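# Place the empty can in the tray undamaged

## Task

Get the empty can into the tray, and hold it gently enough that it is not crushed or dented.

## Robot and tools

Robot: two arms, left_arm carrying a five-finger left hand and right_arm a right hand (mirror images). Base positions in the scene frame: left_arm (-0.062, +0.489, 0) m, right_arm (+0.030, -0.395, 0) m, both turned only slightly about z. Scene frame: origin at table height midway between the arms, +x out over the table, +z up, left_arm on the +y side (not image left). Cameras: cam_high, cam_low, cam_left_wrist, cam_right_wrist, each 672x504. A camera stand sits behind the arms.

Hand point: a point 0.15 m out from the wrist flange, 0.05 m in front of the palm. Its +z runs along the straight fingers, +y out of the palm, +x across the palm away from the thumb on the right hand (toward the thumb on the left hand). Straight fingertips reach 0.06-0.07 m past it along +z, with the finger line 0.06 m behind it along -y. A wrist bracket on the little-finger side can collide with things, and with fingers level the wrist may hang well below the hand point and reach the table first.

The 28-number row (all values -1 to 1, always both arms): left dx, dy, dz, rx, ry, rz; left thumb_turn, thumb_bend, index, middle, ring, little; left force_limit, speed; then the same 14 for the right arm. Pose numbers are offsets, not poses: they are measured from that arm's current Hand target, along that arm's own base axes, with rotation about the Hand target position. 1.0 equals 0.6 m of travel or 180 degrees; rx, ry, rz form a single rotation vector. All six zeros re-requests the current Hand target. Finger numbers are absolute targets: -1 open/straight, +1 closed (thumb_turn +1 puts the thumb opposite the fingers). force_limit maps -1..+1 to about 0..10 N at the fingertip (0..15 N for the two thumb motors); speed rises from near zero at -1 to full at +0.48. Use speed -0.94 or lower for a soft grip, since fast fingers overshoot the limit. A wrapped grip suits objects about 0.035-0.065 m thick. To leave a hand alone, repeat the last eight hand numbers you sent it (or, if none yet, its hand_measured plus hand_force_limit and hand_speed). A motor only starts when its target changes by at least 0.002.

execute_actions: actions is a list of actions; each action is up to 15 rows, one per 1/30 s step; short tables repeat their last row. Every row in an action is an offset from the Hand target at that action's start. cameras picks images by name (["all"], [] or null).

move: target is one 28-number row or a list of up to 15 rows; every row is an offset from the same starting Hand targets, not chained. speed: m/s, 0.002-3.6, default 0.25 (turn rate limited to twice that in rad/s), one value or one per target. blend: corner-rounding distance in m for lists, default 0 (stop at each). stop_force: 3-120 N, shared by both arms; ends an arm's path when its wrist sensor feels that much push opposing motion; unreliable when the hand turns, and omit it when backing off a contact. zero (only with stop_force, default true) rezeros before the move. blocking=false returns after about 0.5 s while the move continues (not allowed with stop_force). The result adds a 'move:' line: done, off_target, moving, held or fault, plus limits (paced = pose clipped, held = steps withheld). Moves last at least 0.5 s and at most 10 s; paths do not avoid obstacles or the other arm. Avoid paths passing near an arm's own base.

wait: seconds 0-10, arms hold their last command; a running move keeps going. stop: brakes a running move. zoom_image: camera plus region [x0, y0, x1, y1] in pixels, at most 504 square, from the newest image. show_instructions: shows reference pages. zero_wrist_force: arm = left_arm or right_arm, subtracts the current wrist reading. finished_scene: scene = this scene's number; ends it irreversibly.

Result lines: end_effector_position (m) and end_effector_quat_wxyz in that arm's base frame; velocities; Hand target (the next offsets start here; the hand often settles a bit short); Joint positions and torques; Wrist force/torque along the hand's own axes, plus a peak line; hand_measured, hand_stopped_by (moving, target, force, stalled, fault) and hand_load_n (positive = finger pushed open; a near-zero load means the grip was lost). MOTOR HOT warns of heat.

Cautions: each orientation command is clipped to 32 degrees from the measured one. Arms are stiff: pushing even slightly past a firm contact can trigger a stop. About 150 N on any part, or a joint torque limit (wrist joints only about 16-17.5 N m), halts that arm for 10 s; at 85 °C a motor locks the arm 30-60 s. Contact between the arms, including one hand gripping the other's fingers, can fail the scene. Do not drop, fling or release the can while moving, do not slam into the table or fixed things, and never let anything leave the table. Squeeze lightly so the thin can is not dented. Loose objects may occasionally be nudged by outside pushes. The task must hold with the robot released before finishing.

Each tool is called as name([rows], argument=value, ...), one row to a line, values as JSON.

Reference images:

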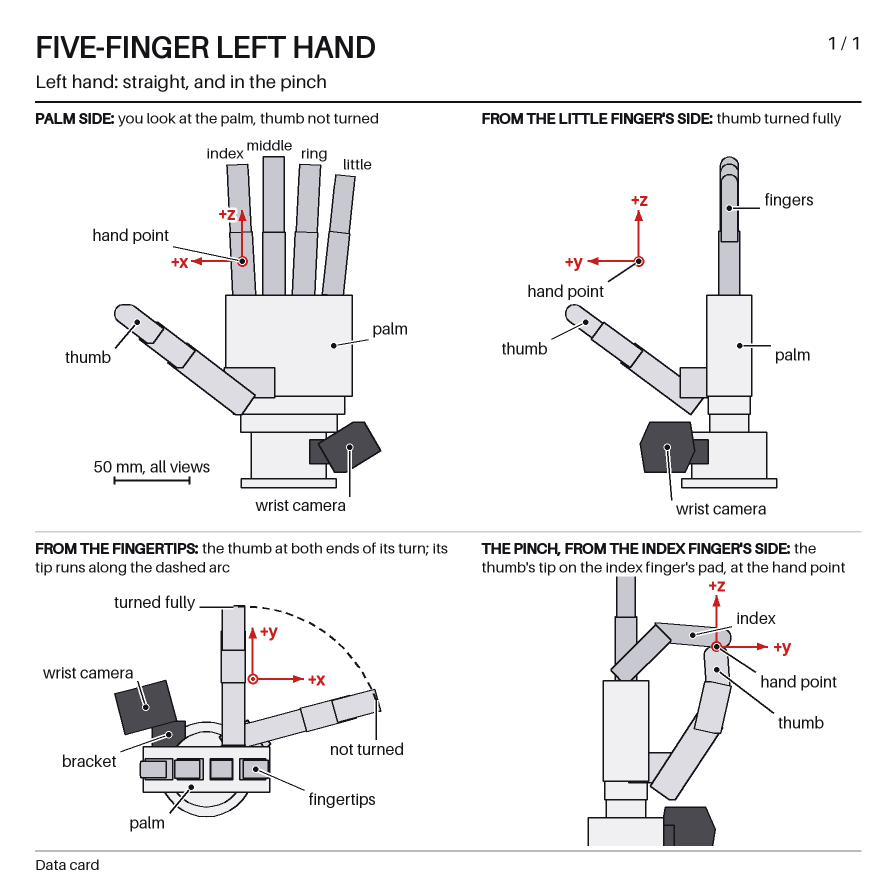

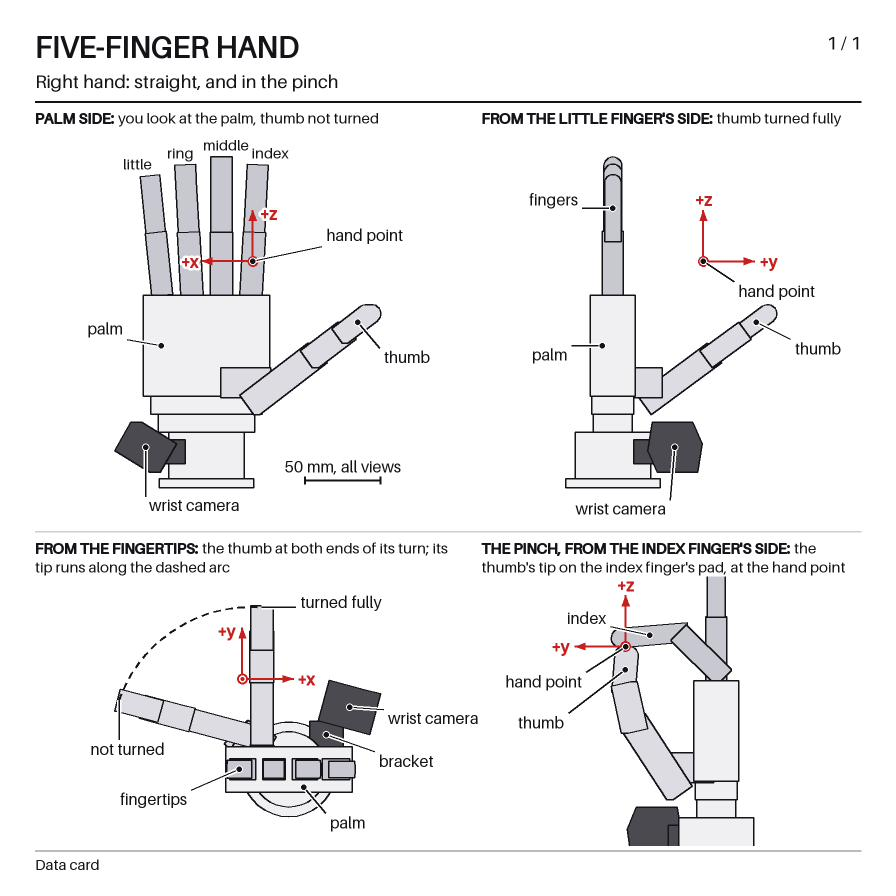

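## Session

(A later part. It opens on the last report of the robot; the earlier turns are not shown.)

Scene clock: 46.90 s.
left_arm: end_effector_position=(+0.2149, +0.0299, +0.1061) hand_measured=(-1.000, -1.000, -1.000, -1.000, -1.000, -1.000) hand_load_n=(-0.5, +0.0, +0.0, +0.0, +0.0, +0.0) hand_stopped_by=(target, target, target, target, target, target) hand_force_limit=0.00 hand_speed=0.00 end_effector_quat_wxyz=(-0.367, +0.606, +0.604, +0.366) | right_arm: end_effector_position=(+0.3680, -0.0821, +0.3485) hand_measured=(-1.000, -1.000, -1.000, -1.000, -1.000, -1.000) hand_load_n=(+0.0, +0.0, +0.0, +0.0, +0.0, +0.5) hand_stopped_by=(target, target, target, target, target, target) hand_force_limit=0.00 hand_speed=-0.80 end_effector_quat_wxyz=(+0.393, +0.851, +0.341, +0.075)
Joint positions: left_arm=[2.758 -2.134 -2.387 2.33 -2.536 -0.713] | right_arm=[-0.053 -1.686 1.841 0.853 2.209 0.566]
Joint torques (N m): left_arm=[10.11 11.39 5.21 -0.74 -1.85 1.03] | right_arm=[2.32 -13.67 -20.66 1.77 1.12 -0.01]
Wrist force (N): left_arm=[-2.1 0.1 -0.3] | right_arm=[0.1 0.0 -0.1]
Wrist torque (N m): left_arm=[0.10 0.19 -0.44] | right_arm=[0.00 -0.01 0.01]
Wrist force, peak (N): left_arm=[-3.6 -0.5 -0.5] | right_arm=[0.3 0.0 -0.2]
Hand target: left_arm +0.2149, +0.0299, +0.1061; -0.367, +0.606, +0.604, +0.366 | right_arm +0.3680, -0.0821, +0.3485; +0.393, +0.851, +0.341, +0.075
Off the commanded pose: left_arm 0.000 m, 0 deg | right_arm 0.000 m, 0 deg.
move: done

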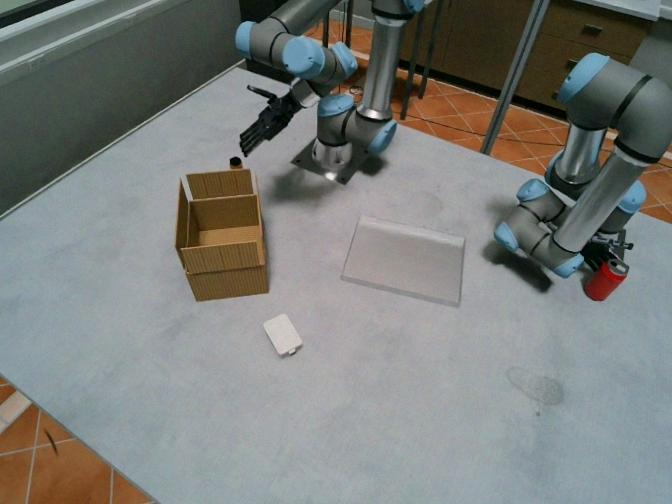

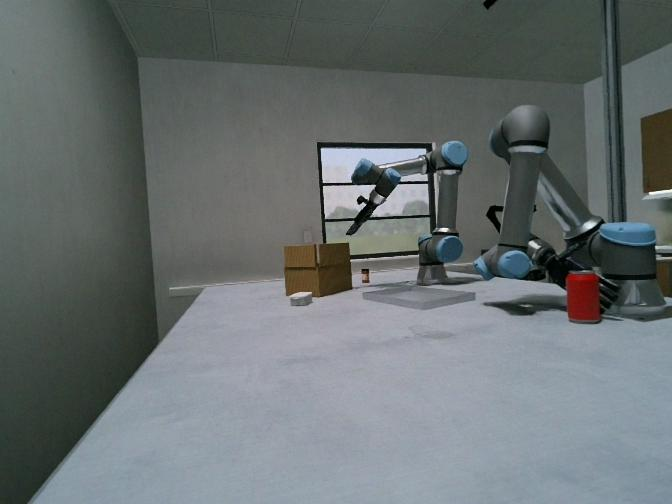

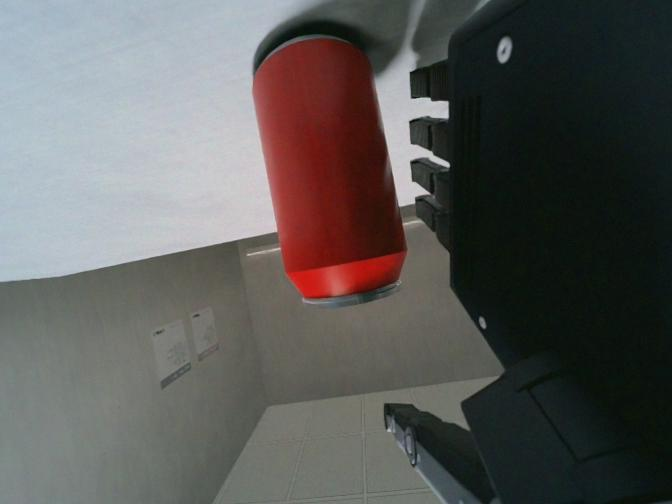

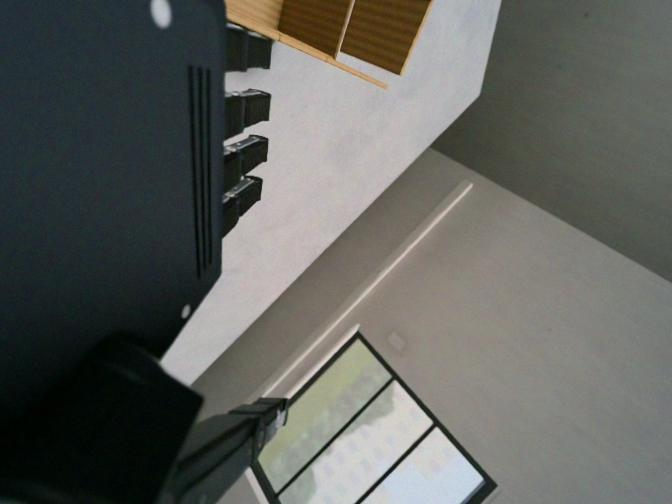

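move(target=[0.006,0.045,-0.007,0.028,0,0,-1,-1,-1,-1,-1,-1,0,0, 0,0,0,0,0,0,-1,-1,-1,-1,-1,-1,0,-0.8], speed=0.08, cameras=["all"])

zoom_image(camera="cam_left_wrist", region=[220, 0, 480, 260])

zoom_image(camera="cam_high", region=[560, 220, 660, 320])

zoom_image(camera="cam_low", region=[520, 220, 660, 340])

Scene clock: 52.20 s.
left_arm: end_effector_position=(+0.2184, +0.0569, +0.1018) hand_measured=(-1.000, -1.000, -1.000, -1.000, -1.000, -1.000) hand_load_n=(+0.0, +0.0, +0.0, +0.0, +0.0, +0.0) hand_stopped_by=(target, target, target, target, target, target) hand_force_limit=0.00 hand_speed=0.00 end_effector_quat_wxyz=(-0.393, +0.589, +0.587, +0.392) | right_arm: end_effector_position=(+0.3680, -0.0821, +0.3485) hand_measured=(-1.000, -1.000, -1.000, -1.000, -1.000, -1.000) hand_load_n=(+0.0, +0.0, +0.0, +0.0, +0.0, +0.0) hand_stopped_by=(target, target, target, target, target, target) hand_force_limit=0.00 hand_speed=-0.80 end_effector_quat_wxyz=(+0.393, +0.851, +0.341, +0.075)
Joint positions: left_arm=[2.853 -2.208 -2.418 2.456 -2.659 -0.654] | right_arm=[-0.053 -1.686 1.841 0.853 2.209 0.566]
Joint torques (N m): left_arm=[-2.69 28.55 7.65 -3.37 -1.86 -1.31] | right_arm=[-0.15 -14.92 -21.33 1.96 1.21 0.16]
Wrist force (N): left_arm=[-2.6 -0.3 -0.2] | right_arm=[0.2 0.0 -0.1]
Wrist torque (N m): left_arm=[0.05 0.27 -0.47] | right_arm=[0.00 -0.03 0.01]
Wrist force, peak (N): left_arm=[-3.0 -0.2 -0.2] | right_arm=[0.4 0.1 -0.1]
Hand target: left_arm +0.2185, +0.0569, +0.1019; -0.393, +0.589, +0.587, +0.392 | right_arm +0.3680, -0.0821, +0.3485; +0.393, +0.851, +0.341, +0.075
Off the commanded pose: left_arm 0.000 m, 0 deg | right_arm 0.000 m, 0 deg.
move: done

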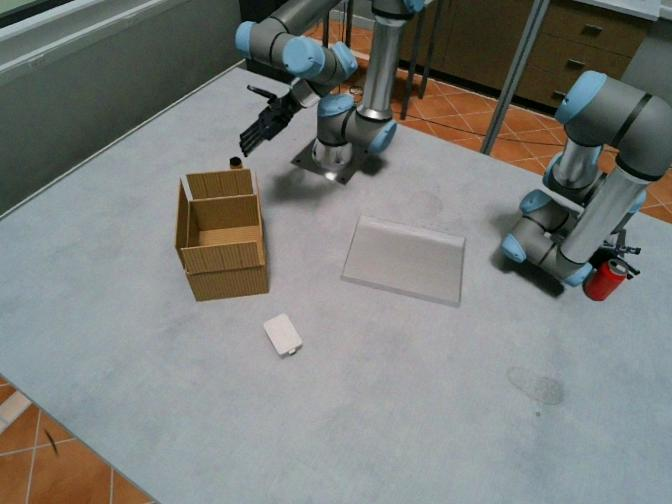

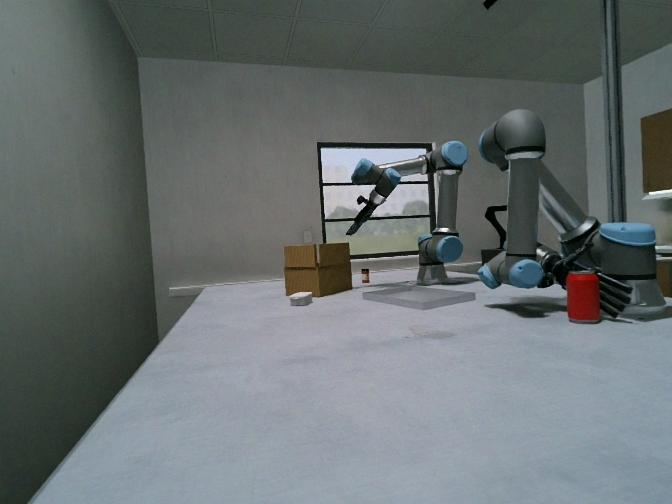

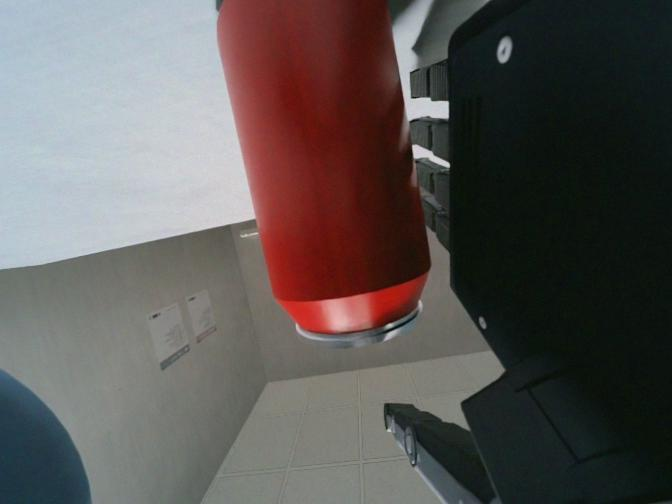

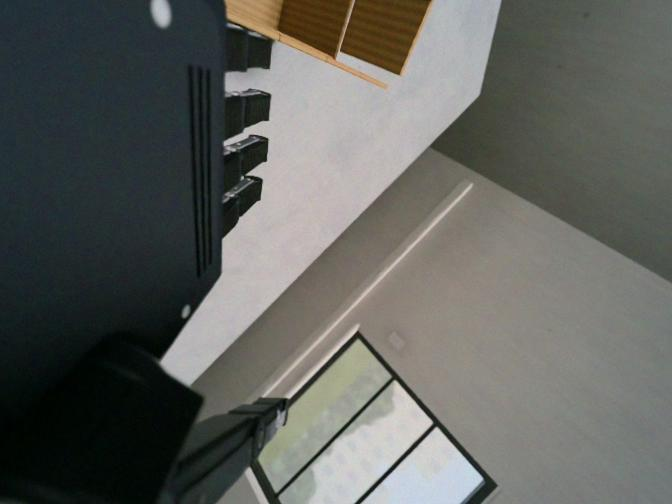

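Scaled by 1.938.

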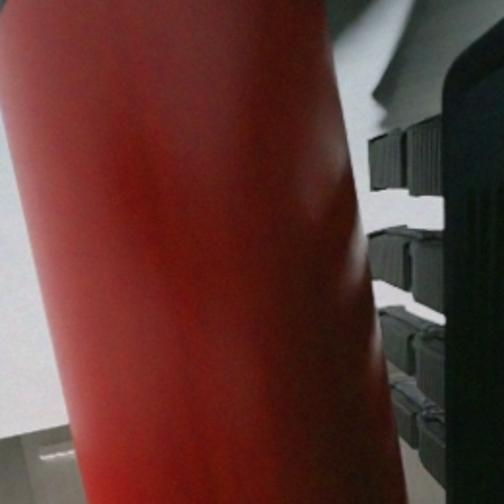

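Scaled by 5.040.

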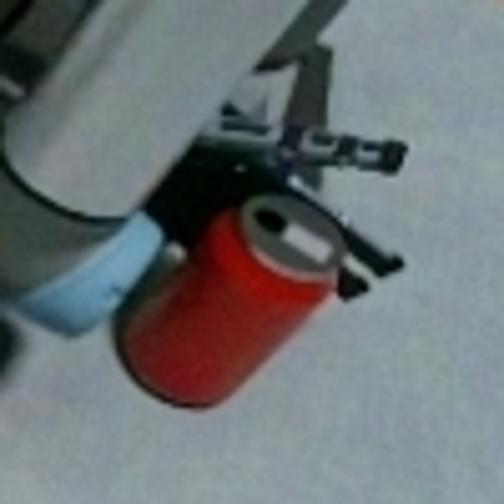

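Scaled by 3.600.

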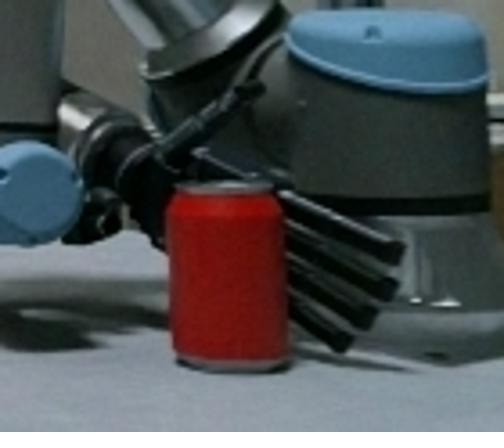

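move(target=[0.001,-0.0115,-0.005,0,0,0,-1,-1,-1,-1,-1,-1,-0.8,-0.5, 0,0,0,0,0,0,-1,-1,-1,-1,-1,-1,0,-0.8], speed=0.08)

execute_actions([
  [[0,0,0,0,0,0,0.2,-1,-1,-1,-1,-1,-0.8,-0.5, 0,0,0,0,0,0,-1,-1,-1,-1,-1,-1,0,-0.8]],
], cameras=["cam_left_wrist","cam_high","cam_low"])

Scene clock: 55.50 s.
left_arm: end_effector_position=(+0.2192, +0.0500, +0.0988) hand_measured=(-1.000, -1.000, -1.000, -1.000, -1.000, -1.000) hand_load_n=(+0.0, +0.0, +0.0, +0.0, +0.0, +0.0) hand_stopped_by=(target, target, target, target, target, target) hand_force_limit=-0.80 hand_speed=-0.50 end_effector_quat_wxyz=(-0.393, +0.589, +0.587, +0.392) | right_arm: end_effector_position=(+0.3680, -0.0821, +0.3485) hand_measured=(-1.000, -1.000, -1.000, -1.000, -1.000, -1.000) hand_load_n=(+0.0, +0.0, +0.0, +0.0, +0.0, +0.0) hand_stopped_by=(target, target, target, target, target, target) hand_force_limit=0.00 hand_speed=-0.80 end_effector_quat_wxyz=(+0.393, +0.851, +0.341, +0.075)
Joint positions: left_arm=[2.822 -2.233 -2.404 2.42 -2.641 -0.707] | right_arm=[-0.053 -1.686 1.841 0.853 2.209 0.566]
Joint torques (N m): left_arm=[11.21 34.93 -6.66 0.01 -2.37 0.96] | right_arm=[2.51 -13.31 -21.86 1.89 1.34 0.09]
Wrist force (N): left_arm=[-2.7 -0.5 -0.2] | right_arm=[0.1 0.0 0.0]
Wrist torque (N m): left_arm=[0.00 0.28 -0.24] | right_arm=[0.00 -0.02 0.01]
Wrist force, peak (N): left_arm=[-3.1 -0.6 -0.4] | right_arm=[0.3 -0.1 0.0]
Hand target: left_arm +0.2191, +0.0500, +0.0989; -0.393, +0.589, +0.587, +0.392 | right_arm +0.3680, -0.0821, +0.3485; +0.393, +0.851, +0.341, +0.075
Off the commanded pose: left_arm 0.000 m, 0 deg | right_arm 0.000 m, 0 deg.
move: done

Scene clock: 57.03 s.
left_arm: end_effector_position=(+0.2191, +0.0500, +0.0989) hand_measured=(+0.200, -1.000, -1.000, -1.000, -1.000, -1.000) hand_load_n=(-0.5, +0.0, +0.0, +0.0, +0.0, +0.0) hand_stopped_by=(target, target, target, target, target, target) hand_force_limit=-0.80 hand_speed=-0.50 end_effector_quat_wxyz=(-0.393, +0.589, +0.587, +0.392) | right_arm: end_effector_position=(+0.3680, -0.0821, +0.3485) hand_measured=(-1.000, -1.000, -1.000, -1.000, -1.000, -1.000) hand_load_n=(+0.0, +0.0, +0.0, +0.0, +0.0, +0.0) hand_stopped_by=(target, target, target, target, target, target) hand_force_limit=0.00 hand_speed=-0.80 end_effector_quat_wxyz=(+0.393, +0.851, +0.341, +0.075)
Joint positions: left_arm=[2.823 -2.233 -2.404 2.421 -2.641 -0.707] | right_arm=[-0.053 -1.686 1.841 0.853 2.209 0.566]
Joint torques (N m): left_arm=[10.73 35.11 -8.05 -0.14 -2.39 1.08] | right_arm=[1.59 -13.67 -22.72 2.02 1.48 0.22]
Wrist force (N): left_arm=[-2.8 -0.1 -0.4] | right_arm=[0.3 -0.1 0.1]
Wrist torque (N m): left_arm=[0.09 0.29 -0.26] | right_arm=[-0.01 -0.05 0.02]
Wrist force, peak (N): left_arm=[-2.9 -0.5 -0.4] | right_arm=[0.3 0.1 0.1]
Hand target: left_arm +0.2191, +0.0500, +0.0989; -0.393, +0.589, +0.587, +0.392 | right_arm +0.3680, -0.0821, +0.3485; +0.393, +0.851, +0.341, +0.075
Off the commanded pose: left_arm 0.000 m, 0 deg | right_arm 0.000 m, 0 deg.
Images, in order (width x height): cam_high 672x504, cam_low 672x504, cam_left_wrist 672x504.

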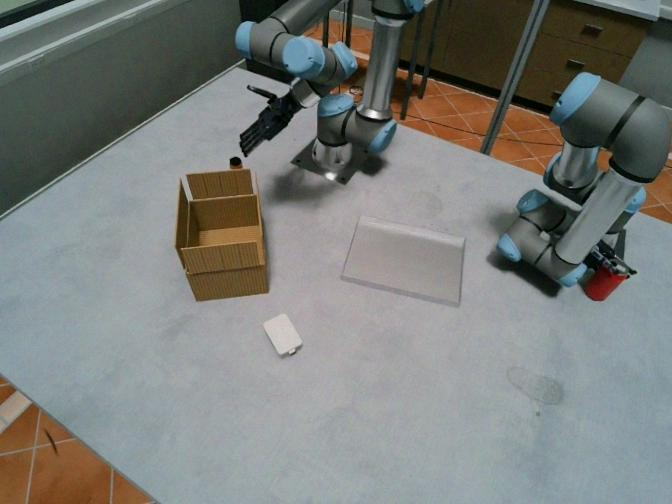

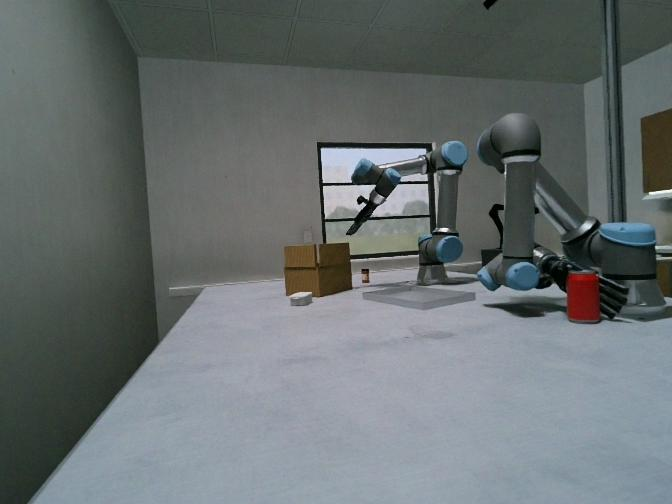

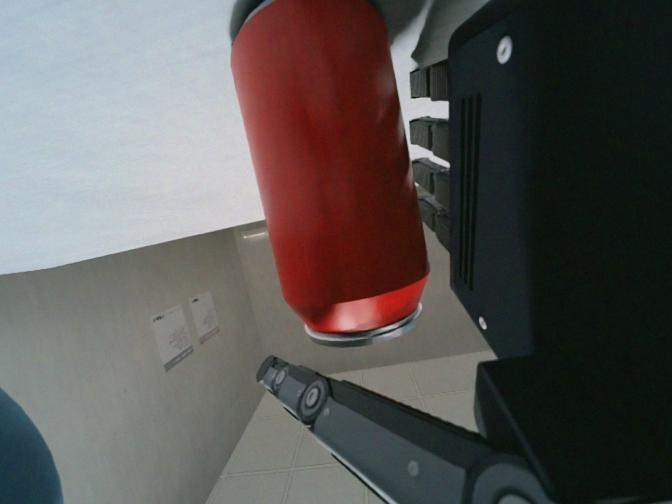

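execute_actions([
  [[0,0,0,0,0,0,1,-1,-1,-1,-1,-1,-0.8,-0.5, 0,0,0,0,0,0,-1,-1,-1,-1,-1,-1,0,-0.8]],
], cameras=["cam_left_wrist","cam_high"])

zoom_image(camera="cam_high", region=[560, 220, 660, 320])

Scene clock: 58.57 s.
left_arm: end_effector_position=(+0.2191, +0.0500, +0.0989) hand_measured=(+1.000, -1.000, -1.000, -1.000, -1.000, -1.000) hand_load_n=(+0.0, +0.0, +0.0, +0.0, +0.0, +0.0) hand_stopped_by=(target, target, target, target, target, target) hand_force_limit=-0.80 hand_speed=-0.50 end_effector_quat_wxyz=(-0.393, +0.589, +0.587, +0.392) | right_arm: end_effector_position=(+0.3680, -0.0821, +0.3485) hand_measured=(-1.000, -1.000, -1.000, -1.000, -1.000, -1.000) hand_load_n=(+0.0, +0.0, +0.0, +0.0, +0.0, +0.0) hand_stopped_by=(target, target, target, target, target, target) hand_force_limit=0.00 hand_speed=-0.80 end_effector_quat_wxyz=(+0.393, +0.851, +0.341, +0.075)
Joint positions: left_arm=[2.823 -2.233 -2.404 2.421 -2.641 -0.707] | right_arm=[-0.053 -1.686 1.841 0.853 2.209 0.566]
Joint torques (N m): left_arm=[11.21 35.4 -6.78 -0.2 -2.33 1.13] | right_arm=[2.74 -14.06 -22.61 2.01 1.16 0.23]
Wrist force (N): left_arm=[-2.7 -0.4 -0.3] | right_arm=[0.1 -0.1 0.1]
Wrist torque (N m): left_arm=[0.03 0.28 -0.25] | right_arm=[-0.01 -0.02 0.01]
Wrist force, peak (N): left_arm=[-3.0 -0.6 -0.3] | right_arm=[0.3 -0.2 0.0]
Hand target: left_arm +0.2191, +0.0500, +0.0989; -0.393, +0.589, +0.587, +0.392 | right_arm +0.3680, -0.0821, +0.3485; +0.393, +0.851, +0.341, +0.075
Off the commanded pose: left_arm 0.000 m, 0 deg | right_arm 0.000 m, 0 deg.
Images, in order (width x height): cam_high 672x504, cam_left_wrist 672x504.

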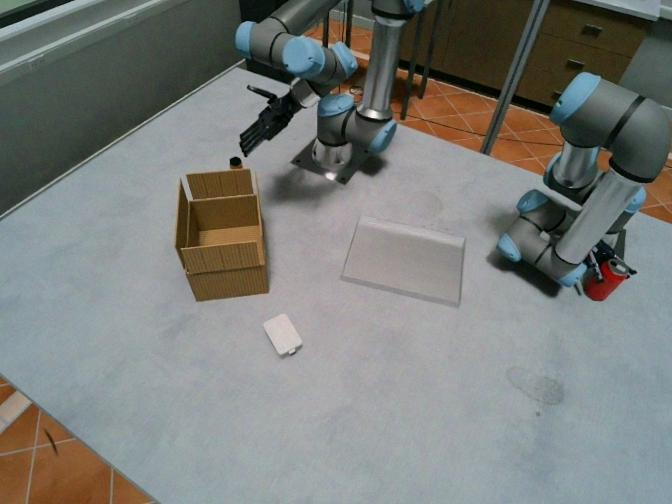

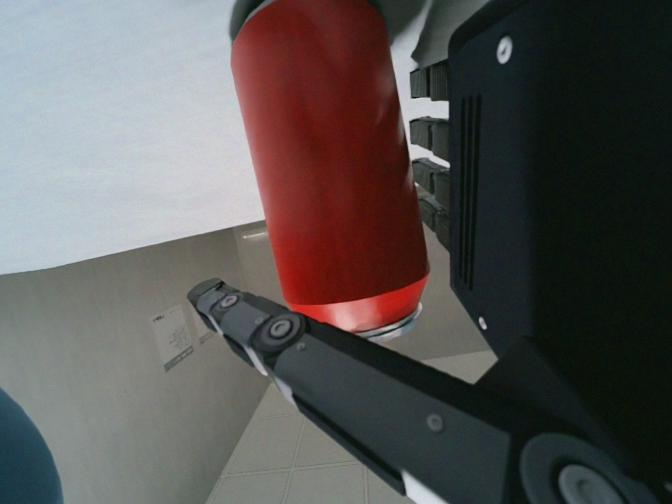

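Scaled by 5.040.

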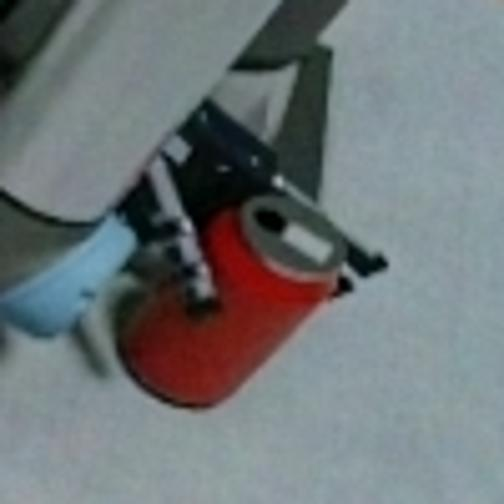

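execute_actions([
  [[0,0,0,0,0,0,1,-0.7,-0.65,-0.65,-0.65,-0.7,-0.8,-0.7, 0,0,0,0,0,0,-1,-1,-1,-1,-1,-1,0,-0.8]],
], cameras=["cam_left_wrist"])

execute_actions([
  [[0,0,0,0,0,0,1,-0.4,-0.35,-0.35,-0.35,-0.4,-0.86,-0.88, 0,0,0,0,0,0,-1,-1,-1,-1,-1,-1,0,-0.8]],
], cameras=["cam_left_wrist"])

Scene clock: 61.00 s.
left_arm: end_effector_position=(+0.2191, +0.0500, +0.0989) hand_measured=(+1.000, -0.700, -0.650, -0.650, -0.650, -0.700) hand_load_n=(+0.0, +0.0, +0.0, +0.0, +0.0, +0.0) hand_stopped_by=(target, target, target, target, target, target) hand_force_limit=-0.80 hand_speed=-0.70 end_effector_quat_wxyz=(-0.393, +0.589, +0.587, +0.392) | right_arm: end_effector_position=(+0.3680, -0.0821, +0.3485) hand_measured=(-1.000, -1.000, -1.000, -1.000, -1.000, -1.000) hand_load_n=(+0.0, +0.0, -0.5, +0.0, +0.0, +0.0) hand_stopped_by=(target, target, target, target, target, target) hand_force_limit=0.00 hand_speed=-0.80 end_effector_quat_wxyz=(+0.393, +0.851, +0.341, +0.075)
Joint positions: left_arm=[2.823 -2.233 -2.404 2.421 -2.641 -0.707] | right_arm=[-0.053 -1.686 1.841 0.853 2.209 0.566]
Joint torques (N m): left_arm=[10.24 34.36 -6.34 -0.54 -2.07 0.93] | right_arm=[1.85 -14.78 -21.52 2.28 1.31 0.18]
Wrist force (N): left_arm=[-2.8 -0.5 -0.1] | right_arm=[0.0 0.2 0.1]
Wrist torque (N m): left_arm=[0.02 0.31 -0.24] | right_arm=[0.03 -0.01 0.01]
Wrist force, peak (N): left_arm=[-3.1 -0.6 0.1] | right_arm=[0.3 0.0 -0.2]
Hand target: left_arm +0.2191, +0.0500, +0.0989; -0.393, +0.589, +0.587, +0.392 | right_arm +0.3680, -0.0821, +0.3485; +0.393, +0.851, +0.341, +0.075
Off the commanded pose: left_arm 0.000 m, 0 deg | right_arm 0.000 m, 0 deg.
Images, in order (width x height): cam_left_wrist 672x504.

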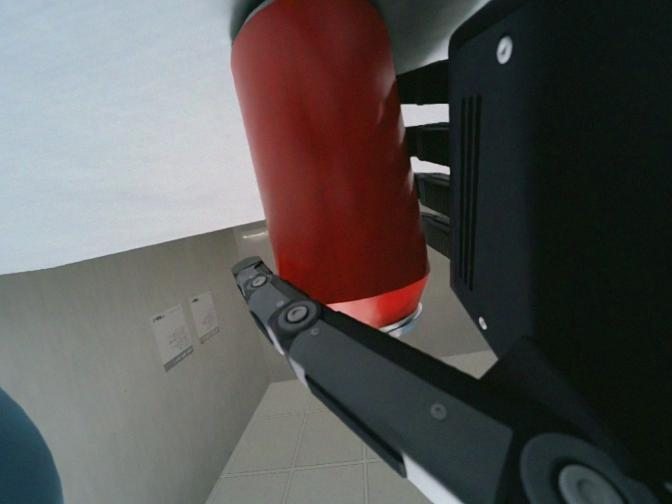

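Scene clock: 62.17 s.
left_arm: end_effector_position=(+0.2191, +0.0500, +0.0989) hand_measured=(+1.000, -0.570, -0.350, -0.362, -0.394, -0.402) hand_load_n=(+0.5, +2.5, +0.0, +0.5, +0.0, +0.5) hand_stopped_by=(target, force, target, force, force, force) hand_force_limit=-0.86 hand_speed=-0.88 end_effector_quat_wxyz=(-0.393, +0.589, +0.587, +0.392) | right_arm: end_effector_position=(+0.3680, -0.0821, +0.3485) hand_measured=(-1.000, -1.000, -1.000, -1.000, -1.000, -1.000) hand_load_n=(+0.0, +0.0, +0.0, +0.0, +0.0, +0.0) hand_stopped_by=(target, target, target, target, target, target) hand_force_limit=0.00 hand_speed=-0.80 end_effector_quat_wxyz=(+0.393, +0.851, +0.341, +0.075)
Joint positions: left_arm=[2.823 -2.233 -2.404 2.421 -2.641 -0.707] | right_arm=[-0.053 -1.686 1.841 0.853 2.209 0.566]
Joint torques (N m): left_arm=[10.32 34.88 -6.38 -0.73 -1.98 1.03] | right_arm=[1.53 -14.14 -23 2.11 1.39 0.4]
Wrist force (N): left_arm=[-2.8 -0.4 0.0] | right_arm=[0.1 0.1 0.0]
Wrist torque (N m): left_arm=[0.02 0.30 -0.24] | right_arm=[0.01 -0.01 0.01]
Wrist force, peak (N): left_arm=[-3.0 -0.2 -0.1] | right_arm=[0.2 -0.1 0.1]
Hand target: left_arm +0.2191, +0.0500, +0.0989; -0.393, +0.589, +0.587, +0.392 | right_arm +0.3680, -0.0821, +0.3485; +0.393, +0.851, +0.341, +0.075
Off the commanded pose: left_arm 0.000 m, 0 deg | right_arm 0.000 m, 0 deg.
Images, in order (width x height): cam_left_wrist 672x504.

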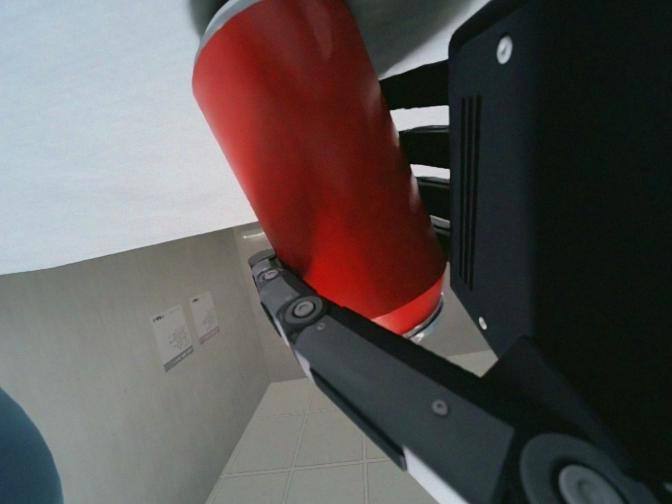

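execute_actions([
  [[0,0,0,0,0,0,1,-0.72,-0.45,-0.45,-0.6,-0.7,-0.86,-0.8, 0,0,0,0,0,0,-1,-1,-1,-1,-1,-1,0,-0.8]],
], cameras=["cam_left_wrist","cam_low"])

Scene clock: 63.90 s.
left_arm: end_effector_position=(+0.2191, +0.0500, +0.0989) hand_measured=(+1.000, -0.720, -0.450, -0.450, -0.600, -0.700) hand_load_n=(-0.5, +0.0, +0.0, +0.0, +0.0, +0.0) hand_stopped_by=(target, target, target, target, target, target) hand_force_limit=-0.86 hand_speed=-0.80 end_effector_quat_wxyz=(-0.393, +0.589, +0.587, +0.392) | right_arm: end_effector_position=(+0.3680, -0.0821, +0.3485) hand_measured=(-1.000, -1.000, -1.000, -1.000, -1.000, -1.000) hand_load_n=(+0.0, +0.0, +0.0, +0.0, +0.0, +0.0) hand_stopped_by=(target, target, target, target, target, target) hand_force_limit=0.00 hand_speed=-0.80 end_effector_quat_wxyz=(+0.393, +0.851, +0.341, +0.075)
Joint positions: left_arm=[2.823 -2.233 -2.404 2.421 -2.641 -0.707] | right_arm=[-0.053 -1.686 1.841 0.853 2.209 0.566]
Joint torques (N m): left_arm=[8.83 34.44 -5.73 -0.81 -1.77 0.97] | right_arm=[2.57 -14.85 -23.97 2.23 1.35 -0.16]
Wrist force (N): left_arm=[-2.5 -0.6 0.1] | right_arm=[0.1 -0.1 0.1]
Wrist torque (N m): left_arm=[-0.01 0.27 -0.22] | right_arm=[-0.02 -0.02 0.00]
Wrist force, peak (N): left_arm=[-3.0 -0.4 -0.3] | right_arm=[0.4 0.0 0.0]
Hand target: left_arm +0.2191, +0.0500, +0.0989; -0.393, +0.589, +0.587, +0.392 | right_arm +0.3680, -0.0821, +0.3485; +0.393, +0.851, +0.341, +0.075
Off the commanded pose: left_arm 0.000 m, 0 deg | right_arm 0.000 m, 0 deg.
Images, in order (width x height): cam_low 672x504, cam_left_wrist 672x504.

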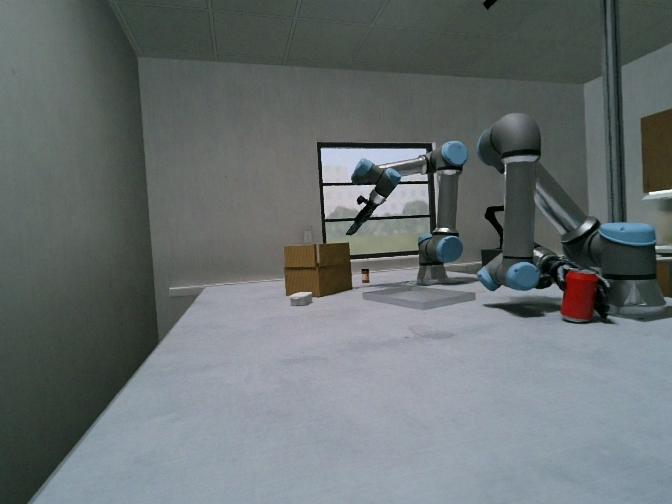

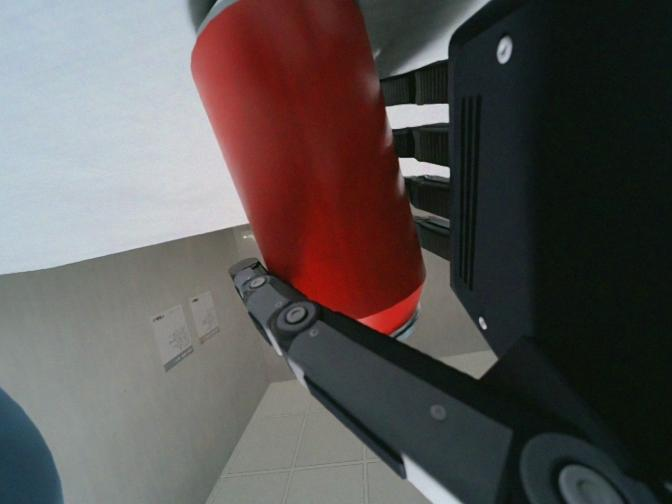

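zoom_image(camera="cam_low", region=[520, 240, 640, 340])

zoom_image(camera="cam_left_wrist", region=[170, 0, 480, 360])

Scaled by 4.200.

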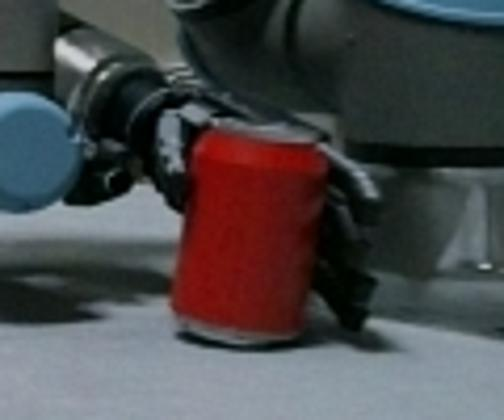

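Scaled by 1.400.

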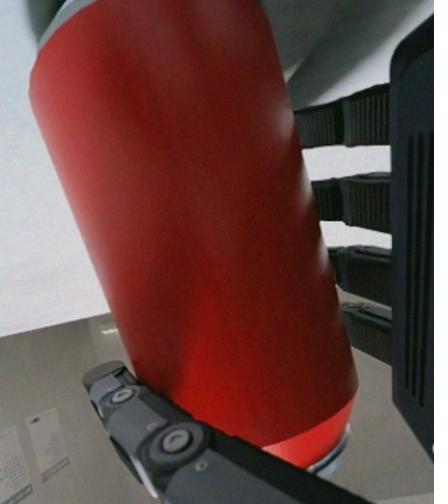

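execute_actions([
  [[0,0,0,0,0,0,1,-0.72,-0.15,-0.2,-0.5,-0.65,-0.86,-0.88, 0,0,0,0,0,0,-1,-1,-1,-1,-1,-1,0,-0.8]],
], cameras=["cam_left_wrist","cam_low"])

zoom_image(camera="cam_low", region=[520, 240, 640, 340])

Scene clock: 66.57 s.
left_arm: end_effector_position=(+0.2191, +0.0500, +0.0989) hand_measured=(+1.000, -0.720, -0.172, -0.228, -0.500, -0.650) hand_load_n=(+0.0, +1.5, +1.0, +0.0, +0.0, +0.0) hand_stopped_by=(target, target, force, force, target, target) hand_force_limit=-0.86 hand_speed=-0.88 end_effector_quat_wxyz=(-0.393, +0.589, +0.587, +0.392) | right_arm: end_effector_position=(+0.3680, -0.0821, +0.3485) hand_measured=(-1.000, -1.000, -1.000, -1.000, -1.000, -1.000) hand_load_n=(+0.0, +0.0, +0.0, +0.5, +0.0, +0.0) hand_stopped_by=(target, target, target, target, target, target) hand_force_limit=0.00 hand_speed=-0.80 end_effector_quat_wxyz=(+0.393, +0.851, +0.341, +0.075)
Joint positions: left_arm=[2.823 -2.233 -2.404 2.421 -2.641 -0.707] | right_arm=[-0.053 -1.686 1.841 0.853 2.209 0.566]
Joint torques (N m): left_arm=[6.68 34.51 -4.71 -1.02 -1.52 0.97] | right_arm=[3.27 -14.23 -24.49 2.23 1.57 0.3]
Wrist force (N): left_arm=[-2.4 -0.8 0.3] | right_arm=[0.0 0.1 -0.1]
Wrist torque (N m): left_arm=[-0.05 0.24 -0.20] | right_arm=[0.02 0.01 0.00]
Wrist force, peak (N): left_arm=[-3.1 -0.1 -0.5] | right_arm=[0.4 -0.1 0.1]
Hand target: left_arm +0.2191, +0.0500, +0.0989; -0.393, +0.589, +0.587, +0.392 | right_arm +0.3680, -0.0821, +0.3485; +0.393, +0.851, +0.341, +0.075
Off the commanded pose: left_arm 0.000 m, 0 deg | right_arm 0.000 m, 0 deg.
Images, in order (width x height): cam_low 672x504, cam_left_wrist 672x504.

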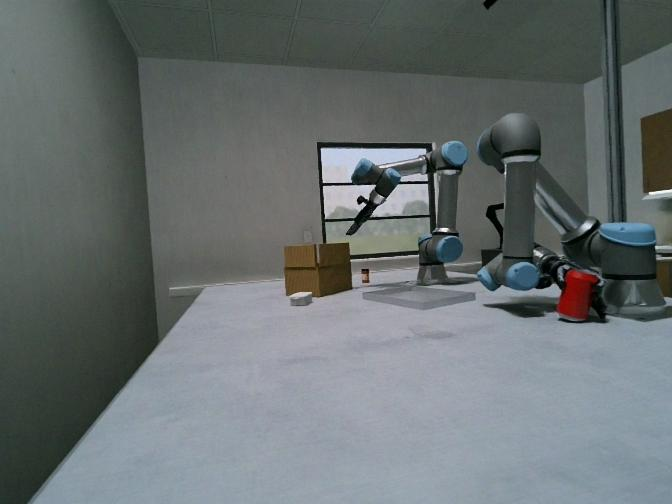

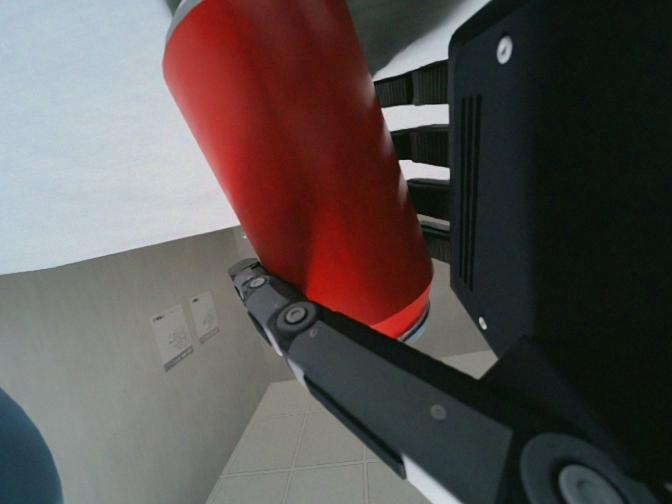

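Scaled by 4.200.

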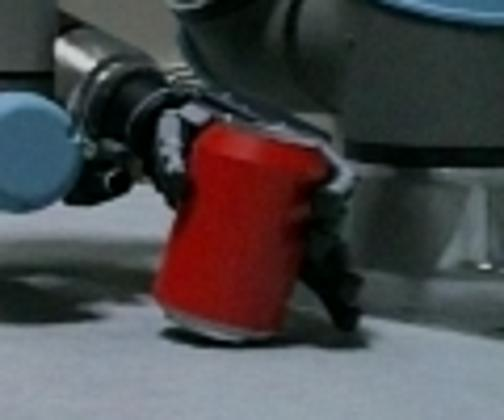

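execute_actions([
  [[0,0,0,0,0,0,1,-0.9,-0.35,-0.4,-0.7,-0.9,-0.86,-0.85, 0,0,0,0,0,0,-1,-1,-1,-1,-1,-1,0,-0.8]],
  [[0,0,0,0,0,0,1,-1,-0.6,-0.6,-0.8,-1,-0.86,-0.85, 0,0,0,0,0,0,-1,-1,-1,-1,-1,-1,0,-0.8]],
], cameras=["cam_left_wrist","cam_low"])

zoom_image(camera="cam_low", region=[520, 240, 640, 340])

Scene clock: 72.27 s.
left_arm: end_effector_position=(+0.2191, +0.0500, +0.0989) hand_measured=(+1.000, -1.000, -0.600, -0.600, -0.800, -1.000) hand_load_n=(-0.5, +0.0, +0.0, +0.0, +0.0, +0.0) hand_stopped_by=(target, target, target, target, target, target) hand_force_limit=-0.86 hand_speed=-0.85 end_effector_quat_wxyz=(-0.393, +0.589, +0.587, +0.392) | right_arm: end_effector_position=(+0.3680, -0.0821, +0.3485) hand_measured=(-1.000, -1.000, -1.000, -1.000, -1.000, -1.000) hand_load_n=(+0.0, +0.0, +0.0, +0.0, +0.0, +0.0) hand_stopped_by=(target, target, target, target, target, target) hand_force_limit=0.00 hand_speed=-0.80 end_effector_quat_wxyz=(+0.393, +0.851, +0.341, +0.075)
Joint positions: left_arm=[2.823 -2.233 -2.404 2.421 -2.641 -0.707] | right_arm=[-0.053 -1.686 1.841 0.853 2.209 0.566]
Joint torques (N m): left_arm=[4.33 33.97 -3.58 -1.55 -1 1] | right_arm=[2.61 -14.46 -24.06 2.49 1.51 -0.12]
Wrist force (N): left_arm=[-2.5 -0.5 -0.4] | right_arm=[0.2 0.1 0.0]
Wrist torque (N m): left_arm=[0.03 0.25 -0.23] | right_arm=[0.01 -0.03 0.02]
Wrist force, peak (N): left_arm=[-3.1 -0.5 -0.2] | right_arm=[0.2 -0.3 0.0]
Hand target: left_arm +0.2191, +0.0500, +0.0989; -0.393, +0.589, +0.587, +0.392 | right_arm +0.3680, -0.0821, +0.3485; +0.393, +0.851, +0.341, +0.075
Off the commanded pose: left_arm 0.000 m, 0 deg | right_arm 0.000 m, 0 deg.
Images, in order (width x height): cam_low 672x504, cam_left_wrist 672x504.

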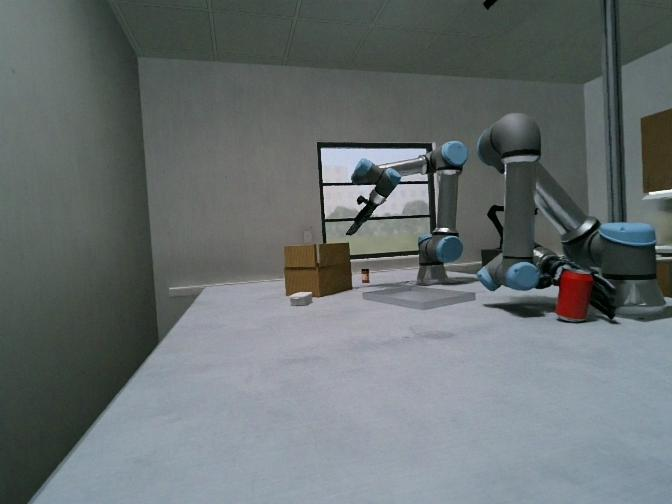

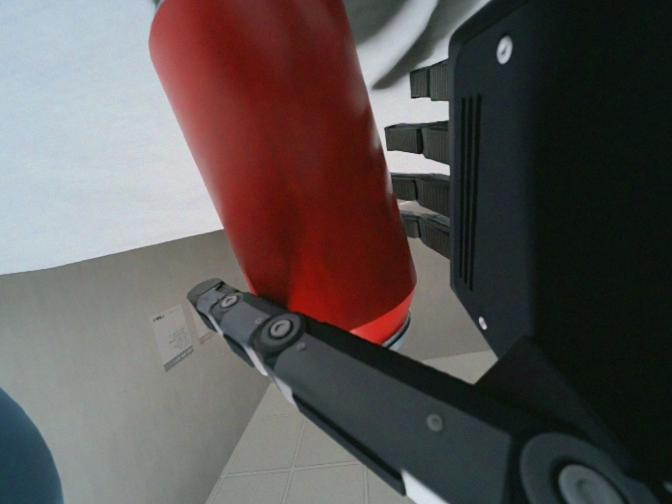

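Scaled by 4.200.

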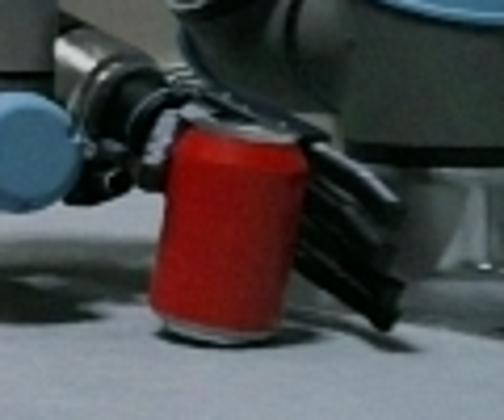

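execute_actions([
  [[0,0,0,0,0,0,1,-1,-1,-1,-1,-1,-0.86,-0.85, 0,0,0,0,0,0,-1,-1,-1,-1,-1,-1,0,-0.8]],
], cameras=["cam_left_wrist","cam_low","cam_high"])

zoom_image(camera="cam_low", region=[520, 240, 640, 340])

zoom_image(camera="cam_high", region=[560, 220, 660, 320])

Scene clock: 74.33 s.
left_arm: end_effector_position=(+0.2191, +0.0500, +0.0989) hand_measured=(+1.000, -1.000, -1.000, -1.000, -1.000, -1.000) hand_load_n=(-0.5, +0.0, +0.0, +0.0, +0.0, +0.0) hand_stopped_by=(target, target, target, target, target, target) hand_force_limit=-0.86 hand_speed=-0.85 end_effector_quat_wxyz=(-0.393, +0.589, +0.587, +0.392) | right_arm: end_effector_position=(+0.3680, -0.0821, +0.3485) hand_measured=(-1.000, -1.000, -1.000, -1.000, -1.000, -1.000) hand_load_n=(+0.0, +0.0, +0.0, +0.0, +0.0, +0.0) hand_stopped_by=(target, target, target, target, target, target) hand_force_limit=0.00 hand_speed=-0.80 end_effector_quat_wxyz=(+0.393, +0.851, +0.341, +0.075)
Joint positions: left_arm=[2.823 -2.233 -2.404 2.421 -2.641 -0.707] | right_arm=[-0.053 -1.686 1.841 0.853 2.209 0.566]
Joint torques (N m): left_arm=[2.94 34.37 -2.96 -1.63 -0.75 0.89] | right_arm=[2.71 -12.95 -23.96 2.35 1.67 0.2]
Wrist force (N): left_arm=[-2.6 0.0 -0.3] | right_arm=[0.1 0.1 0.1]
Wrist torque (N m): left_arm=[0.08 0.27 -0.25] | right_arm=[0.01 -0.02 0.01]
Wrist force, peak (N): left_arm=[-3.0 -0.5 -0.1] | right_arm=[0.4 -0.1 -0.1]
Hand target: left_arm +0.2191, +0.0500, +0.0989; -0.393, +0.589, +0.587, +0.392 | right_arm +0.3680, -0.0821, +0.3485; +0.393, +0.851, +0.341, +0.075
Off the commanded pose: left_arm 0.000 m, 0 deg | right_arm 0.000 m, 0 deg.
Images, in order (width x height): cam_high 672x504, cam_low 672x504, cam_left_wrist 672x504.

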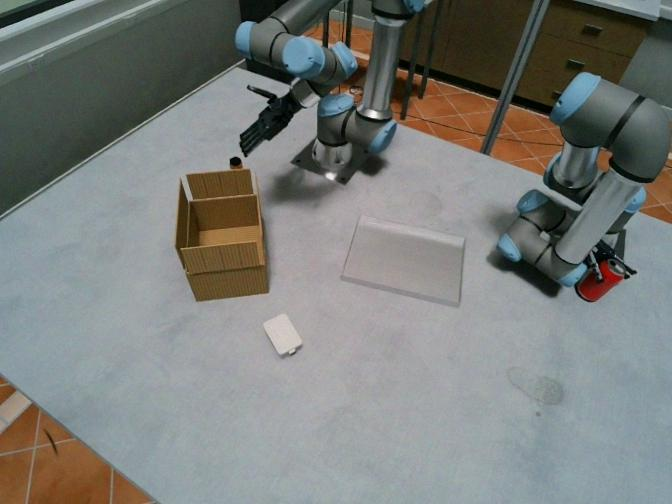

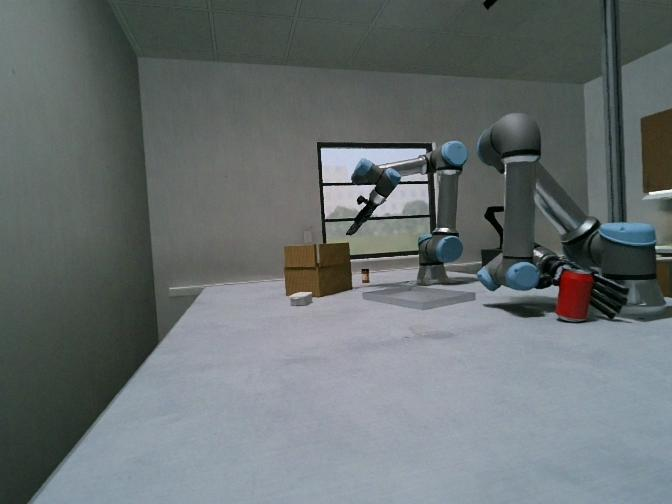

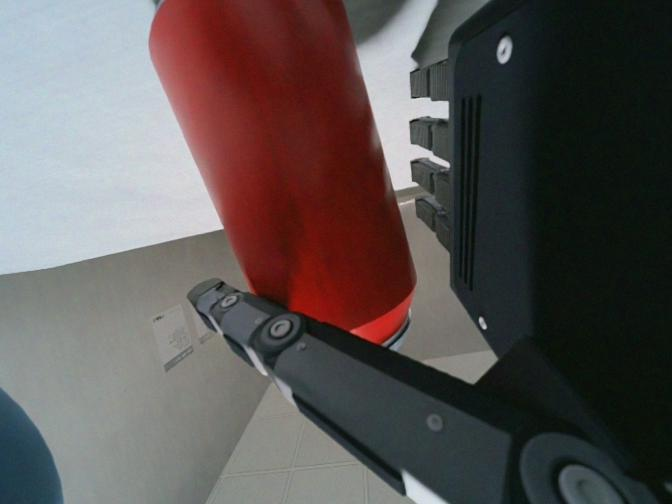

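Scaled by 4.200.

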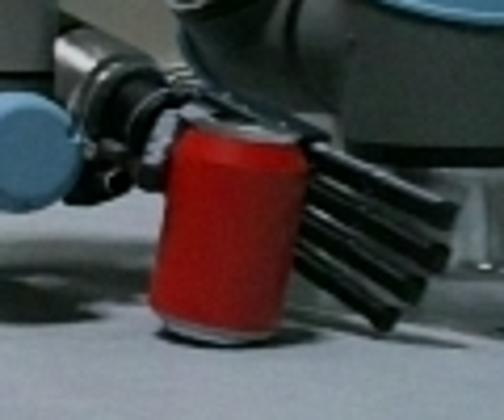

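Scaled by 5.040.

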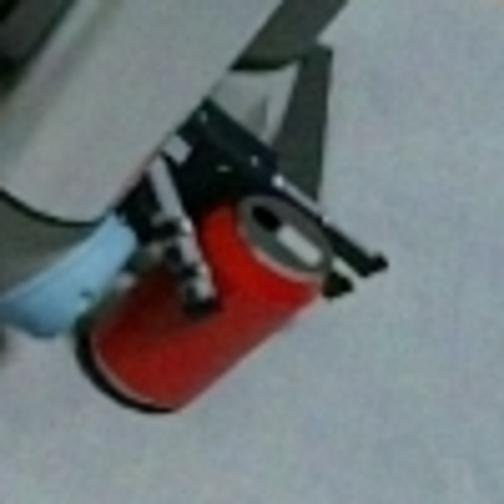

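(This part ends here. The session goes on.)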